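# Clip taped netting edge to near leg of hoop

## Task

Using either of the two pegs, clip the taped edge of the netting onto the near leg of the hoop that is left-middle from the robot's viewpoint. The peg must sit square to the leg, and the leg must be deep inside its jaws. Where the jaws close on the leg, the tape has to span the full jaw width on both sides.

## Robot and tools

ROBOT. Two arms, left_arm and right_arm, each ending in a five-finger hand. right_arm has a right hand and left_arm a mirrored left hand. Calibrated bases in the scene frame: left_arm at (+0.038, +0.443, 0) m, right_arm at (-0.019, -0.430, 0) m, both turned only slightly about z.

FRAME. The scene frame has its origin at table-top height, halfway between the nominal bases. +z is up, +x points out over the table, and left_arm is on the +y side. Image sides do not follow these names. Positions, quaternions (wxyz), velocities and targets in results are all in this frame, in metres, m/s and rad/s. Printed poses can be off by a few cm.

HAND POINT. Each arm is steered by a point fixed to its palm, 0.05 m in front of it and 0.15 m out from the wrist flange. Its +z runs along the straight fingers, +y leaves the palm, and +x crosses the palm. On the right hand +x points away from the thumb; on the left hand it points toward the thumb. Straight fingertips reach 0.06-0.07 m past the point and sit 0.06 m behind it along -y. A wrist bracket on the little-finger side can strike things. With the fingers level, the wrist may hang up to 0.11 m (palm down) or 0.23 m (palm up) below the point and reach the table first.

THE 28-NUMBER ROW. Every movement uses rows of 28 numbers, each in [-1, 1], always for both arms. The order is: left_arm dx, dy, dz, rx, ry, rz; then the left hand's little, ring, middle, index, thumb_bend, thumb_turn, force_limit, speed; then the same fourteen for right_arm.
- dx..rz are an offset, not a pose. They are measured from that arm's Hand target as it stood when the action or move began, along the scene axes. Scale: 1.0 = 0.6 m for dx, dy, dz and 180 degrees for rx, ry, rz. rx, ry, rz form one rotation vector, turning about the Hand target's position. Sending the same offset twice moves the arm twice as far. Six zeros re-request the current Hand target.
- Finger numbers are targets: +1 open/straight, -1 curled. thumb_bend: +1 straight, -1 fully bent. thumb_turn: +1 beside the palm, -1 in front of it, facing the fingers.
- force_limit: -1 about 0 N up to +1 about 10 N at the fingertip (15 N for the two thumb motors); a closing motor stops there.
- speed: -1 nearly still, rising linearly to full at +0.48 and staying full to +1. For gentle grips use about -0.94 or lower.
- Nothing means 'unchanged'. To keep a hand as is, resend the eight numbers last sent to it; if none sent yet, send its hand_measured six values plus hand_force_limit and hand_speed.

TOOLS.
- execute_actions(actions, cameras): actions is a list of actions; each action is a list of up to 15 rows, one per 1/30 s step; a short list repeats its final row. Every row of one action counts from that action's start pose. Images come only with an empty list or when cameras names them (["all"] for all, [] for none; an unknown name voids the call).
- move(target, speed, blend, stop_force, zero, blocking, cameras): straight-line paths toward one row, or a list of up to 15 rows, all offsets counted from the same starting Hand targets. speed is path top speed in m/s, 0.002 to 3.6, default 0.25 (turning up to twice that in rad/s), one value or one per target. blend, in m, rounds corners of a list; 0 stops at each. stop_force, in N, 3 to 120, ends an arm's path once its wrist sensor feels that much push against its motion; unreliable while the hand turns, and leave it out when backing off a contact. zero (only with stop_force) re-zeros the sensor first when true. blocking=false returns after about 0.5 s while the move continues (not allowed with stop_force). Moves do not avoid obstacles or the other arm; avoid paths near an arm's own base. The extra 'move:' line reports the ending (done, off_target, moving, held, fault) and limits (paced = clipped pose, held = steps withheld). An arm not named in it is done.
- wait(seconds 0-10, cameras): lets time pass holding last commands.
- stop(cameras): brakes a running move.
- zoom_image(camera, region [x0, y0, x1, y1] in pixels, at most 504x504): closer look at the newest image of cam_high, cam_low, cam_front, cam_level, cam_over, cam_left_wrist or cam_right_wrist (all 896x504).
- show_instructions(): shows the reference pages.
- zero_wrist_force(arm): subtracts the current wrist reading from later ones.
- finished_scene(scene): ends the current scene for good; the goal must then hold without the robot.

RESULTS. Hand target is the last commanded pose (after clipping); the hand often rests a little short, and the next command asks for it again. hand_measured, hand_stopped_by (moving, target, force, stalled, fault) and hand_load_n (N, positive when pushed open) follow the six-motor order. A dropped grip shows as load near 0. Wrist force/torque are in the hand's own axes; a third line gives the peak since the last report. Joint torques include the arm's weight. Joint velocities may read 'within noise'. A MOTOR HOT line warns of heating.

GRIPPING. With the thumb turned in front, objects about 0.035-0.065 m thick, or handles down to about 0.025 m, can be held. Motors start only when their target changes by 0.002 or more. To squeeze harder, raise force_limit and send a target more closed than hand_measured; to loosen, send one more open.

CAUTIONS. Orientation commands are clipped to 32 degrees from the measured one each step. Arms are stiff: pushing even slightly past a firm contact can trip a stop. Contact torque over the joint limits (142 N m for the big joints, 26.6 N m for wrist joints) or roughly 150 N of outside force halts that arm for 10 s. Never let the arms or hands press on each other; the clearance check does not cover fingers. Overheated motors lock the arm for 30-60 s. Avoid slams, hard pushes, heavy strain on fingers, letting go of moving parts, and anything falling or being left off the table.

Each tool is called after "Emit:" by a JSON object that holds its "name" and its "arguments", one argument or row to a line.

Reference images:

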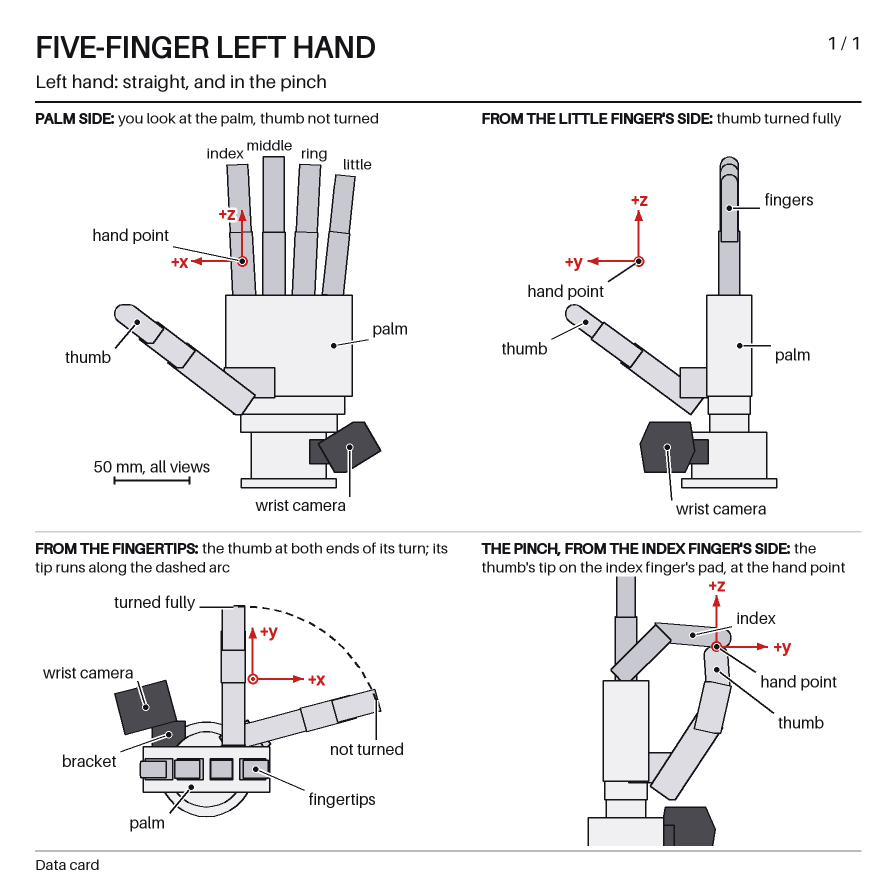

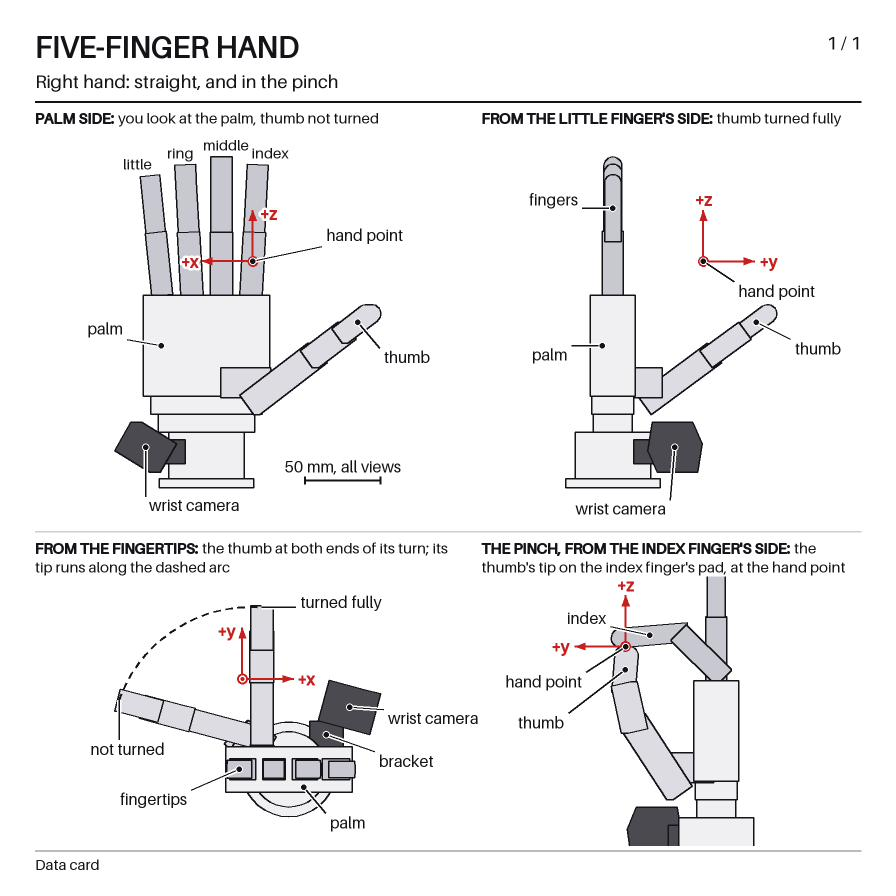

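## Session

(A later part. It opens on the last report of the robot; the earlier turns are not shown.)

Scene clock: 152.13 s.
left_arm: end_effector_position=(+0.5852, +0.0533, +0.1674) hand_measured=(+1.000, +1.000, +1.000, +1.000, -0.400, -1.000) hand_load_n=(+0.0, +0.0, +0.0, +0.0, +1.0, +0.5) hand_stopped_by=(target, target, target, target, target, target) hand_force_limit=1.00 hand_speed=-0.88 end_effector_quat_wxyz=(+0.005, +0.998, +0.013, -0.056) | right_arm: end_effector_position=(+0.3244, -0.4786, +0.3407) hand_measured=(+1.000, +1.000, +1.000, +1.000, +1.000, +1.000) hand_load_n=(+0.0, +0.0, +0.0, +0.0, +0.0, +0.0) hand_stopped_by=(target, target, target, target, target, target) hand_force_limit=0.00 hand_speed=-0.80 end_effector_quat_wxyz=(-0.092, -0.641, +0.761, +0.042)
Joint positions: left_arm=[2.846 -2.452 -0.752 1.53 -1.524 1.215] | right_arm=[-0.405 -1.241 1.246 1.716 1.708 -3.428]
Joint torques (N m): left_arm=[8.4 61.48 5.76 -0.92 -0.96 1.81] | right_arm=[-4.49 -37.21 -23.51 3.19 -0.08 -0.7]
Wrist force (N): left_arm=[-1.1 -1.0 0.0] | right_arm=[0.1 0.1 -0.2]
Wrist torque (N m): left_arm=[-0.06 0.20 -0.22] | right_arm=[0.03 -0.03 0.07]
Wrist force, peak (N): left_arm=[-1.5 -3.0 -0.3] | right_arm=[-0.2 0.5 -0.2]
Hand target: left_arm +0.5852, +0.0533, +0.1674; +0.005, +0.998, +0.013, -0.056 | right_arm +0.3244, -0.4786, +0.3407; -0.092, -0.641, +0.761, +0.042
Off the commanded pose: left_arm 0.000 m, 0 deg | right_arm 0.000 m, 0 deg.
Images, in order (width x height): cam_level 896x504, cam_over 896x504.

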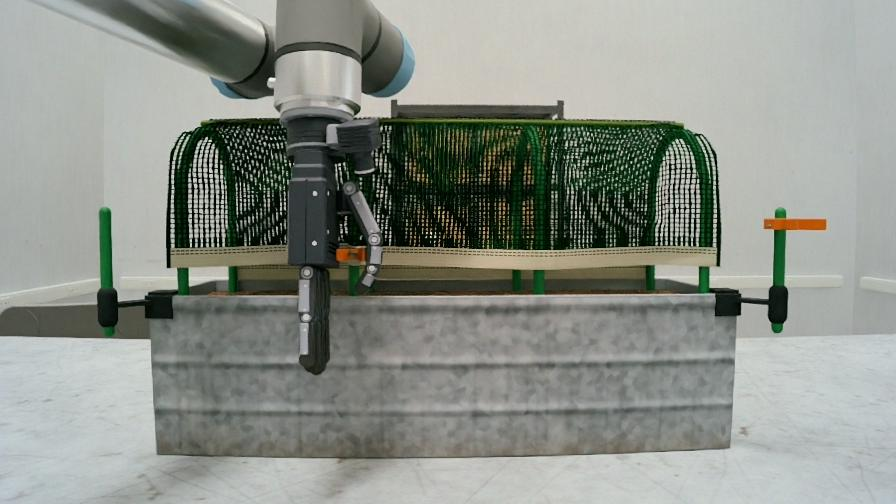

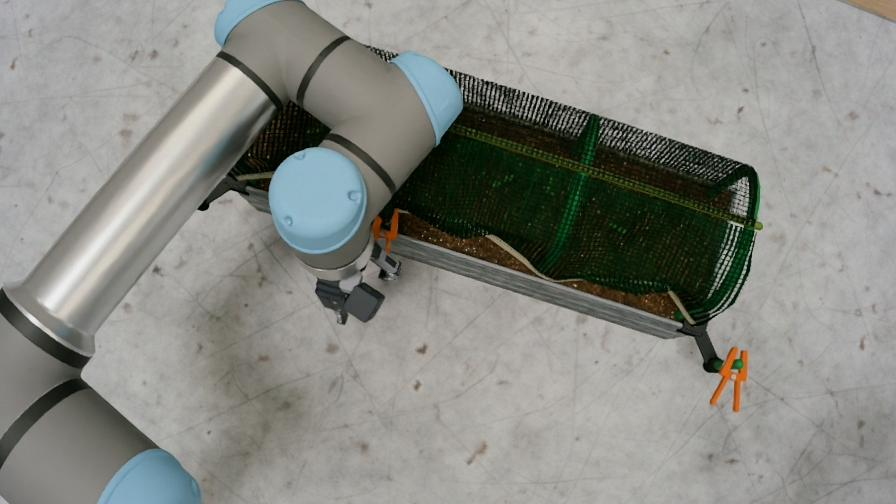

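Emit:
{"name": "execute_actions", "arguments": {
  "actions": [
    [[0,0.0017,0,0,0,0,1,1,1,1,0.2,-1,1,-0.7,0,0,0,0,0,0,1,1,1,1,1,1,0,-0.8]]
  ],
  "cameras": ["cam_level","cam_over","cam_front"]
}}

Emit:
{"name": "zoom_image", "arguments": {
  "camera": "cam_over",
  "region": [360, 200, 420, 260]
}}

Emit:
{"name": "zoom_image", "arguments": {
  "camera": "cam_level",
  "region": [325, 230, 375, 280]
}}

Emit:
{"name": "zoom_image", "arguments": {
  "camera": "cam_front",
  "region": [370, 205, 440, 275]
}}

Scene clock: 154.03 s.
left_arm: end_effector_position=(+0.5852, +0.0543, +0.1674) hand_measured=(+1.000, +1.000, +1.000, +1.000, +0.200, -1.000) hand_load_n=(+0.0, -0.5, +0.0, +0.0, +0.0, +0.0) hand_stopped_by=(target, target, target, target, target, target) hand_force_limit=1.00 hand_speed=-0.70 end_effector_quat_wxyz=(+0.005, +0.998, +0.013, -0.056) | right_arm: end_effector_position=(+0.3244, -0.4786, +0.3407) hand_measured=(+1.000, +1.000, +1.000, +1.000, +1.000, +1.000) hand_load_n=(+0.0, +0.0, +0.0, +0.0, +0.0, +0.0) hand_stopped_by=(target, target, target, target, target, target) hand_force_limit=0.00 hand_speed=-0.80 end_effector_quat_wxyz=(-0.092, -0.641, +0.761, +0.042)
Joint positions: left_arm=[2.847 -2.45 -0.755 1.532 -1.524 1.217] | right_arm=[-0.405 -1.241 1.246 1.716 1.708 -3.428]
Joint torques (N m): left_arm=[10.67 59.99 7.18 -0.71 -0.97 1.77] | right_arm=[-4.62 -37.63 -23.48 3.21 -0.04 -0.65]
Wrist force (N): left_arm=[-1.3 -0.2 -0.3] | right_arm=[-0.2 0.1 -0.1]
Wrist torque (N m): left_arm=[0.05 0.20 -0.22] | right_arm=[0.02 0.02 0.05]
Wrist force, peak (N): left_arm=[-1.6 -0.5 -0.1] | right_arm=[0.0 0.3 -0.5]
Hand target: left_arm +0.5852, +0.0543, +0.1674; +0.005, +0.998, +0.013, -0.056 | right_arm +0.3244, -0.4786, +0.3407; -0.092, -0.641, +0.761, +0.042
Off the commanded pose: left_arm 0.000 m, 0 deg | right_arm 0.000 m, 0 deg.
Images, in order (width x height): cam_front 896x504, cam_level 896x504, cam_over 896x504.

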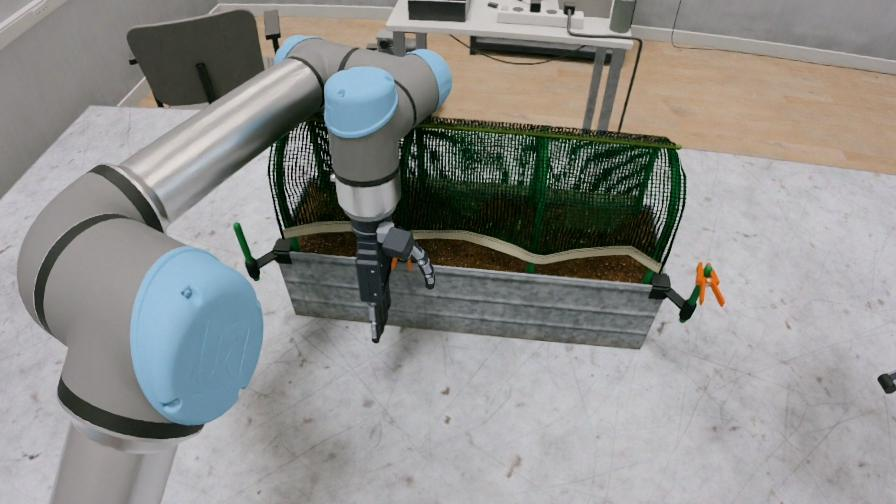

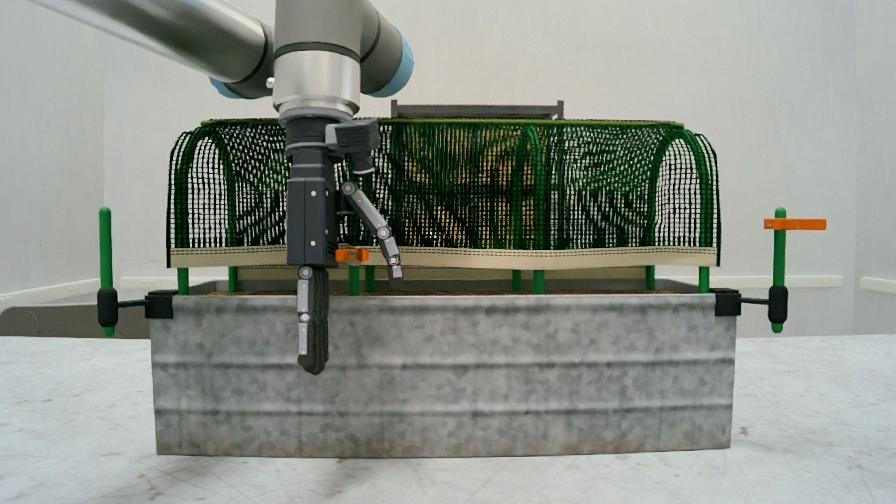

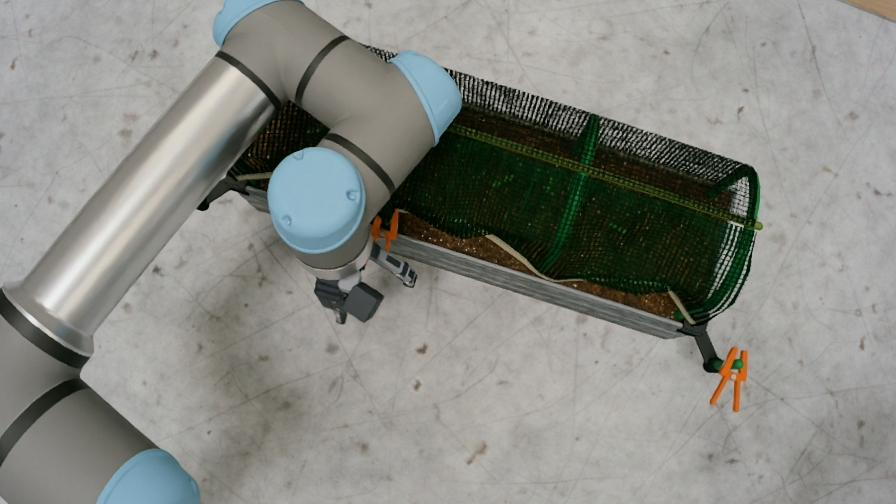

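Scaled by 8.400 from the camera's 896x504 image, which has a finer 1280x720 frame.

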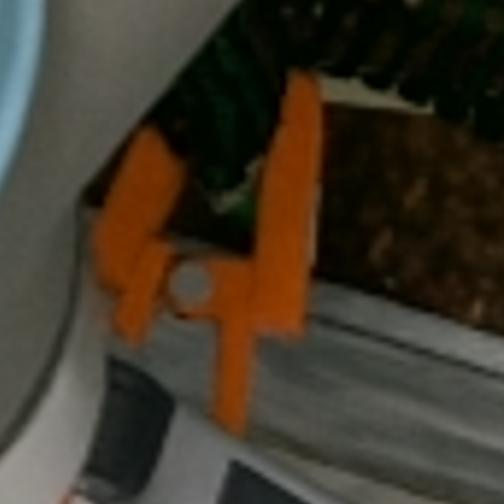

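Scaled by 10.080 from the camera's 896x504 image, which has a finer 1280x720 frame.

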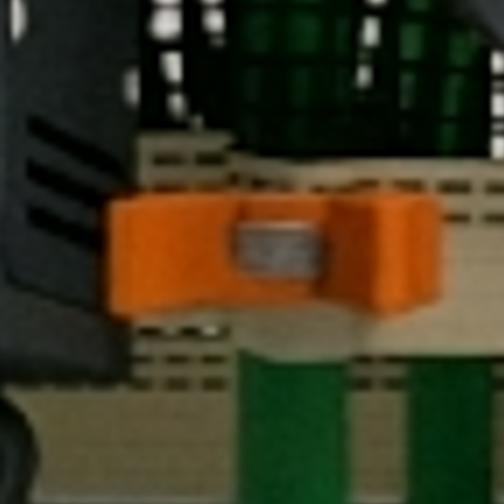

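Scaled by 7.200 from the camera's 896x504 image, which has a finer 1280x720 frame.

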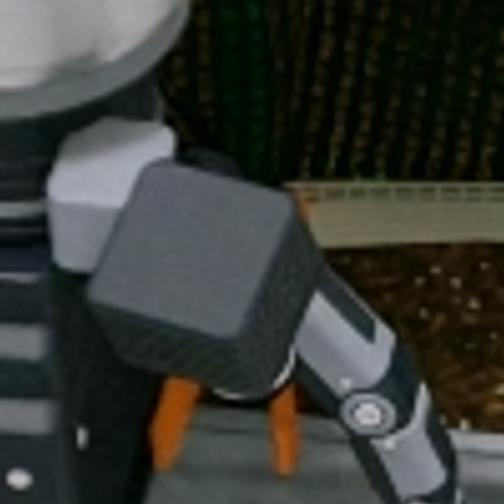

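Emit:
{"name": "move", "arguments": {
  "target": [
    [0, 0.0083, 0, 0, 0, 0, 1, 1, 1, 1, 0.2, -1, 1, -0.7, 0, 0, 0, 0, 0, 0, 1, 1, 1, 1, 1, 1, 0, -0.8],
    [-0.2, 0.0083, 0, 0, 0, 0, 1, 1, 1, 1, 0.2, -1, 1, -0.7, 0, 0, 0, 0, 0, 0, 1, 1, 1, 1, 1, 1, 0, -0.8]
  ],
  "speed": 0.06,
  "cameras": ["cam_level","cam_over","cam_front","cam_high"]
}}

Emit:
{"name": "zoom_image", "arguments": {
  "camera": "cam_over",
  "region": [360, 200, 420, 260]
}}

Emit:
{"name": "zoom_image", "arguments": {
  "camera": "cam_level",
  "region": [325, 230, 375, 280]
}}

Emit:
{"name": "zoom_image", "arguments": {
  "camera": "cam_front",
  "region": [370, 205, 440, 275]
}}

Scene clock: 157.60 s.
left_arm: end_effector_position=(+0.4653, +0.0593, +0.1674) hand_measured=(+1.000, +1.000, +1.000, +1.000, +0.200, -1.000) hand_load_n=(+0.0, +0.0, +0.0, +0.0, +0.0, +0.0) hand_stopped_by=(target, target, target, target, target, target) hand_force_limit=1.00 hand_speed=-0.70 end_effector_quat_wxyz=(+0.005, +0.998, +0.013, -0.056) | right_arm: end_effector_position=(+0.3244, -0.4786, +0.3407) hand_measured=(+1.000, +1.000, +1.000, +1.000, +1.000, +1.000) hand_load_n=(+0.0, +0.0, +0.0, +0.0, +0.0, +0.0) hand_stopped_by=(target, target, target, target, target, target) hand_force_limit=0.00 hand_speed=-0.80 end_effector_quat_wxyz=(-0.092, -0.641, +0.761, +0.042)
Joint positions: left_arm=[2.78 -2.16 -1.256 1.747 -1.517 1.15] | right_arm=[-0.405 -1.241 1.246 1.716 1.708 -3.428]
Joint torques (N m): left_arm=[-10.18 51.89 5.97 -0.71 1.85 -1.69] | right_arm=[-4.39 -36.94 -23.59 3.24 -0.11 -0.63]
Wrist force (N): left_arm=[-2.1 -0.4 -0.4] | right_arm=[-0.2 0.2 -0.3]
Wrist torque (N m): left_arm=[0.03 0.32 -0.07] | right_arm=[0.05 0.02 0.05]
Wrist force, peak (N): left_arm=[-2.7 -0.8 -0.4] | right_arm=[-0.4 0.2 -0.5]
Hand target: left_arm +0.4652, +0.0593, +0.1674; +0.005, +0.998, +0.013, -0.056 | right_arm +0.3244, -0.4786, +0.3407; -0.092, -0.641, +0.761, +0.042
Off the commanded pose: left_arm 0.000 m, 0 deg | right_arm 0.000 m, 0 deg.
move: done
Images, in order (width x height): cam_high 896x504, cam_front 896x504, cam_level 896x504, cam_over 896x504.

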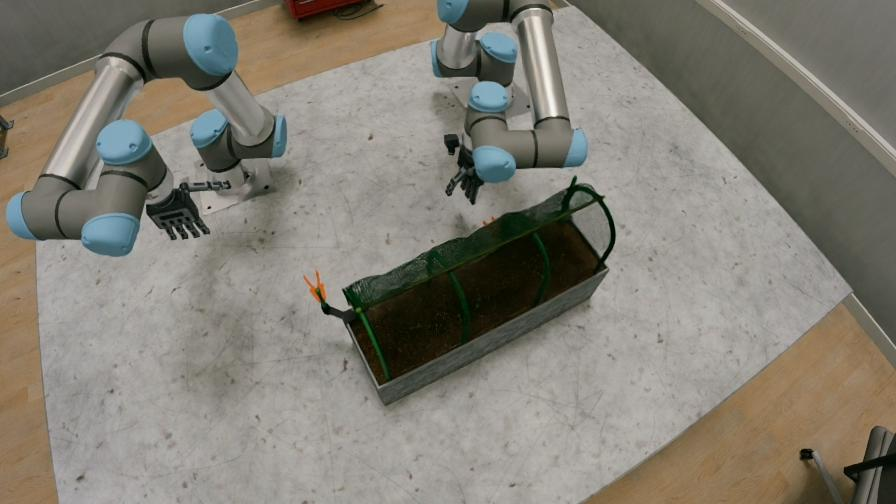

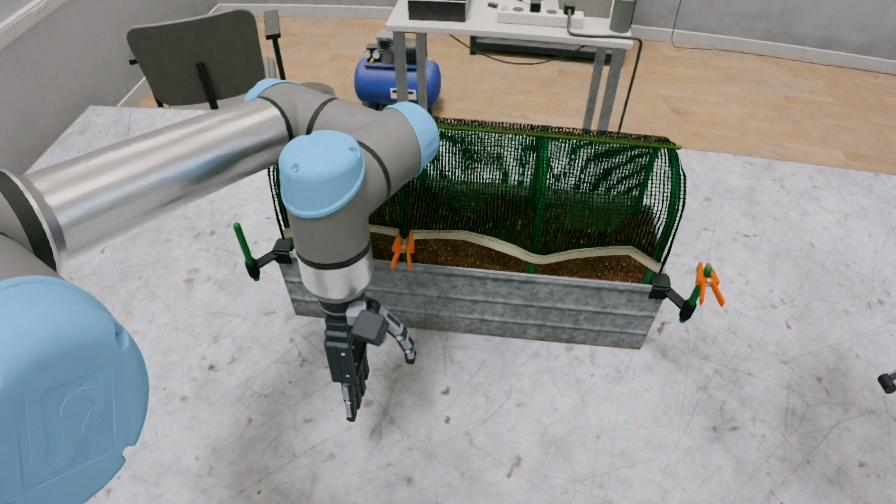

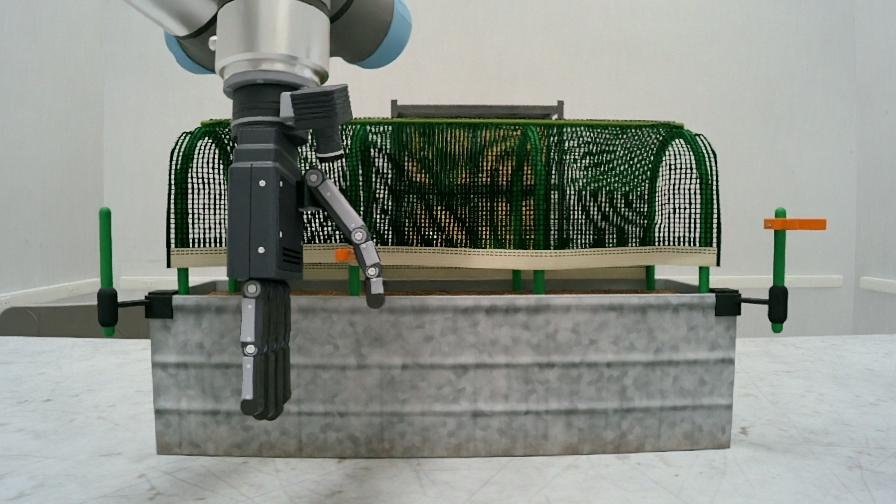

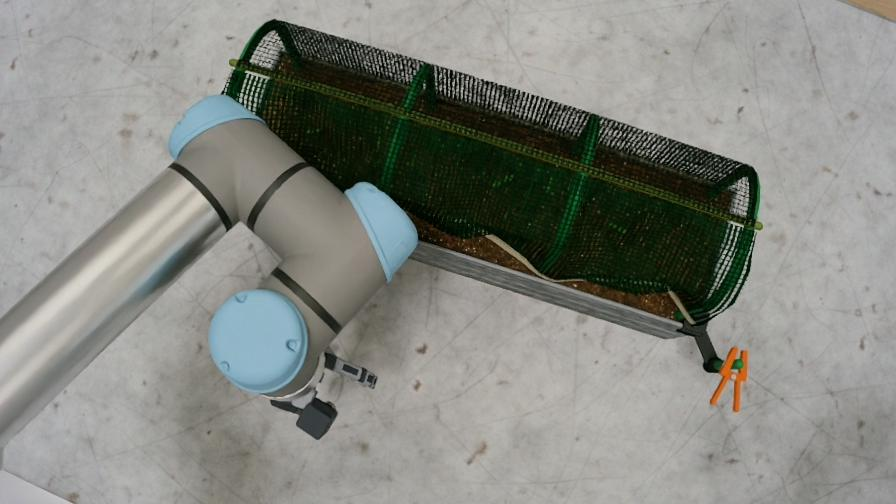

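Scaled by 8.400 from the camera's 896x504 image, which has a finer 1280x720 frame.

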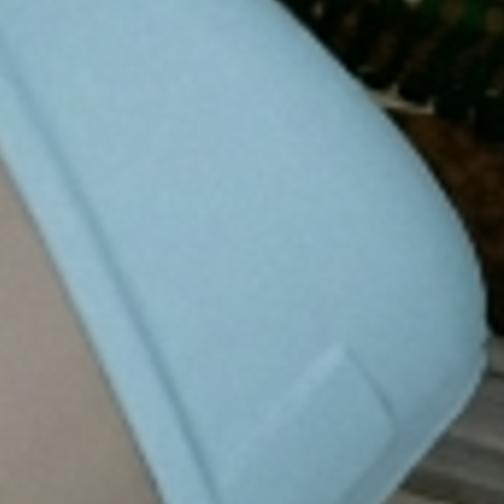

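Scaled by 10.080 from the camera's 896x504 image, which has a finer 1280x720 frame.

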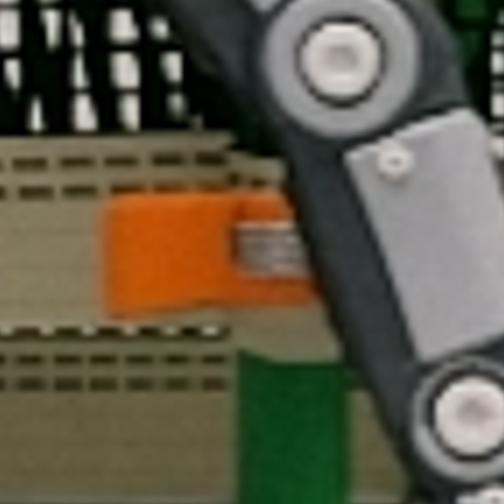

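Scaled by 7.200 from the camera's 896x504 image, which has a finer 1280x720 frame.

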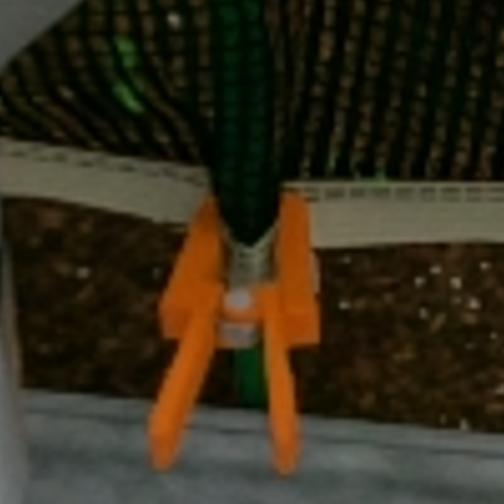

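Emit:
{"name": "move", "arguments": {
  "target": [-0.25, 0.35, 0.15, 0, 0, 0, 1, 1, 1, 1, 0.6, -1, 1, -0.7, 0, 0, 0, 0, 0, 0, 1, 1, 1, 1, 1, 1, 0, -0.8],
  "speed": 0.2,
  "cameras": ["cam_level","cam_over","cam_front","cam_high"]
}}

Emit:
{"name": "zoom_image", "arguments": {
  "camera": "cam_over",
  "region": [360, 190, 420, 250]
}}

Emit:
{"name": "zoom_image", "arguments": {
  "camera": "cam_level",
  "region": [325, 230, 385, 290]
}}

Emit:
{"name": "zoom_image", "arguments": {
  "camera": "cam_front",
  "region": [370, 210, 440, 280]
}}

Emit:
{"name": "zoom_image", "arguments": {
  "camera": "cam_high",
  "region": [450, 180, 550, 280]
}}

Scene clock: 160.17 s.
left_arm: end_effector_position=(+0.3152, +0.2692, +0.2574) hand_measured=(+1.000, +1.000, +1.000, +1.000, +0.600, -1.000) hand_load_n=(+0.0, +0.0, +0.0, +0.0, +0.0, +0.0) hand_stopped_by=(target, target, target, target, target, target) hand_force_limit=1.00 hand_speed=-0.70 end_effector_quat_wxyz=(+0.005, +0.998, +0.013, -0.056) | right_arm: end_effector_position=(+0.3244, -0.4786, +0.3407) hand_measured=(+1.000, +1.000, +1.000, +1.000, +1.000, +1.000) hand_load_n=(+0.5, +0.0, +0.0, +0.0, +0.0, +0.0) hand_stopped_by=(target, target, target, target, target, target) hand_force_limit=0.00 hand_speed=-0.80 end_effector_quat_wxyz=(-0.092, -0.641, +0.761, +0.042)
Joint positions: left_arm=[3.257 -1.524 -1.847 1.688 -1.568 1.624] | right_arm=[-0.405 -1.241 1.246 1.716 1.708 -3.428]
Joint torques (N m): left_arm=[7.91 23.75 5.72 -4.16 1.74 1.58] | right_arm=[-4.37 -37.24 -23.15 3.16 -0.11 -0.52]
Wrist force (N): left_arm=[-1.6 -0.5 -0.1] | right_arm=[0.0 0.2 0.1]
Wrist torque (N m): left_arm=[0.03 0.25 -0.20] | right_arm=[0.03 -0.02 0.07]
Wrist force, peak (N): left_arm=[-2.3 -0.7 -0.4] | right_arm=[0.1 -0.2 -0.6]
Hand target: left_arm +0.3152, +0.2693, +0.2574; +0.005, +0.998, +0.013, -0.056 | right_arm +0.3244, -0.4786, +0.3407; -0.092, -0.641, +0.761, +0.042
Off the commanded pose: left_arm 0.000 m, 0 deg | right_arm 0.000 m, 0 deg.
move: done
Images, in order (width x height): cam_high 896x504, cam_front 896x504, cam_level 896x504, cam_over 896x504.

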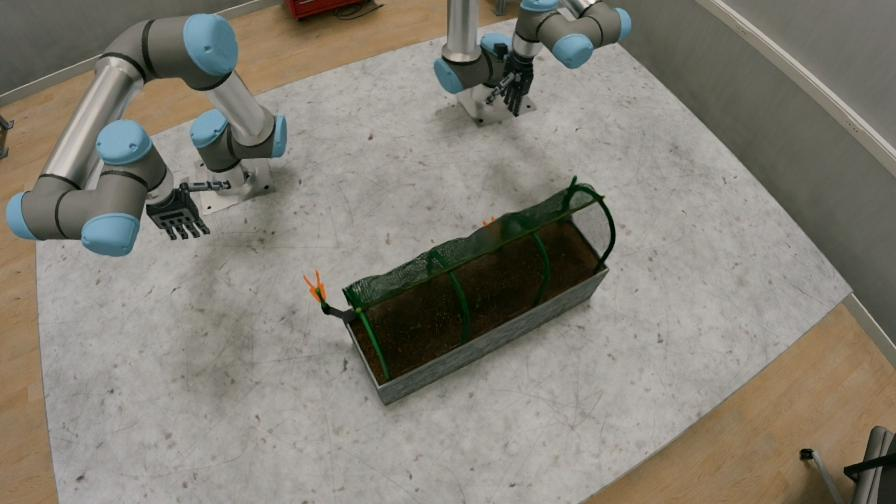

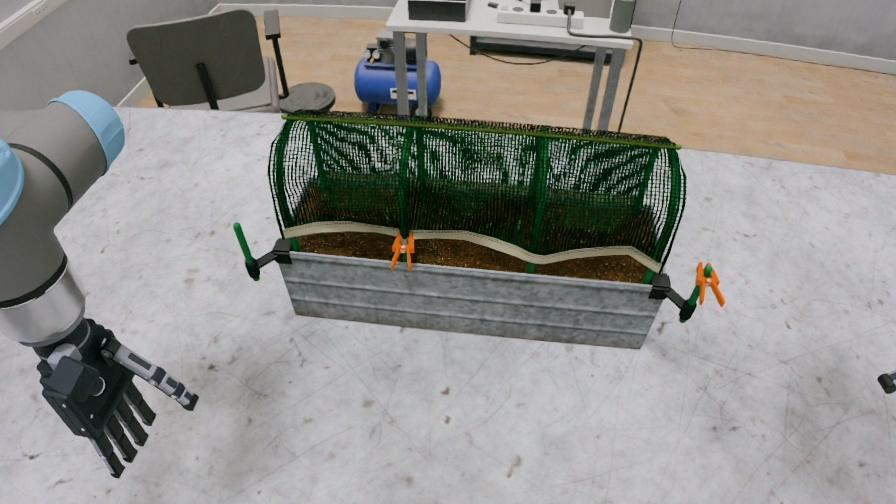

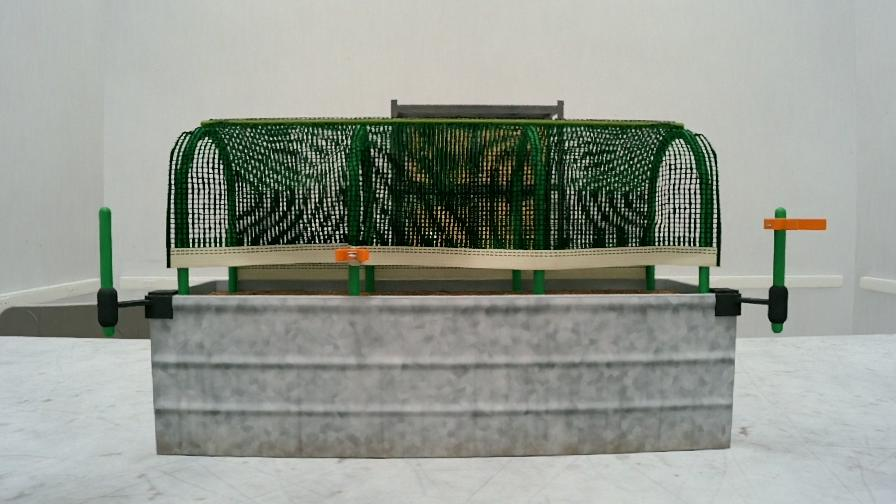

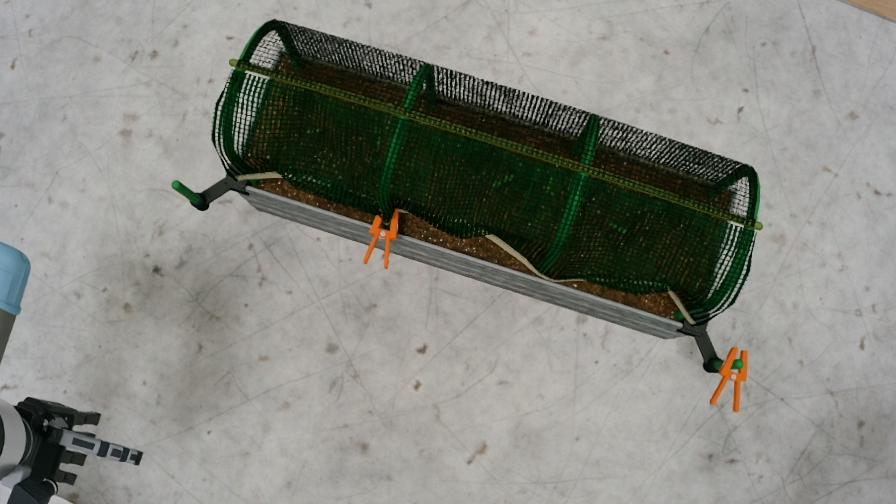

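Scaled by 8.400 from the camera's 896x504 image, which has a finer 1280x720 frame.

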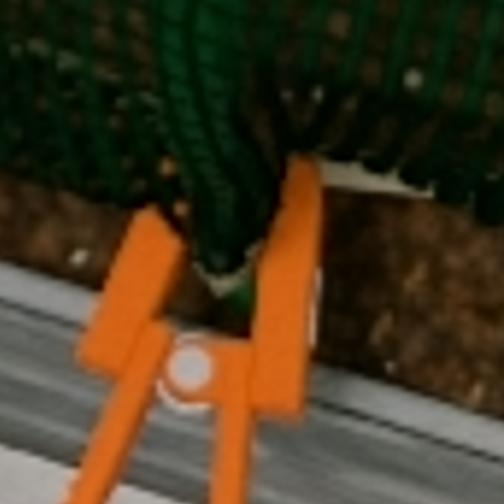

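Scaled by 8.400 from the camera's 896x504 image, which has a finer 1280x720 frame.

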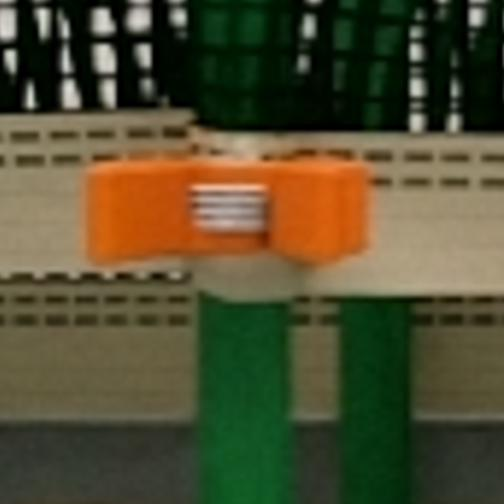

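Scaled by 7.200 from the camera's 896x504 image, which has a finer 1280x720 frame.

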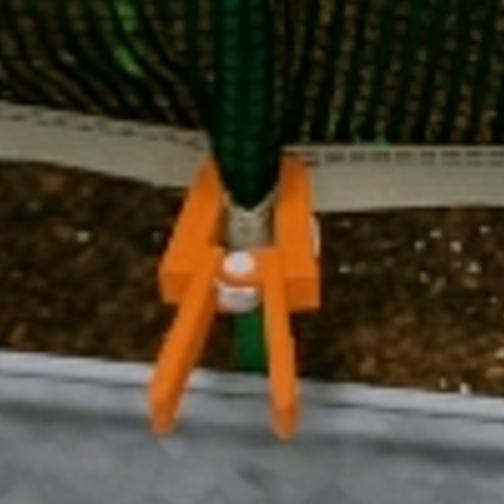

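Scaled by 5.040 from the camera's 896x504 image, which has a finer 1280x720 frame.

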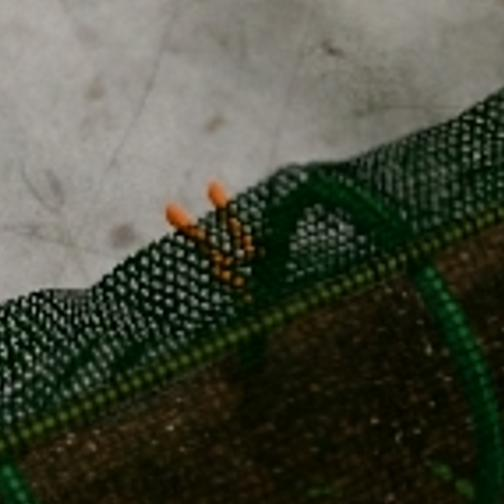

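Emit:
{"name": "finished_scene", "arguments": {
  "scene": 1
}}

The scene is finished: the task was done.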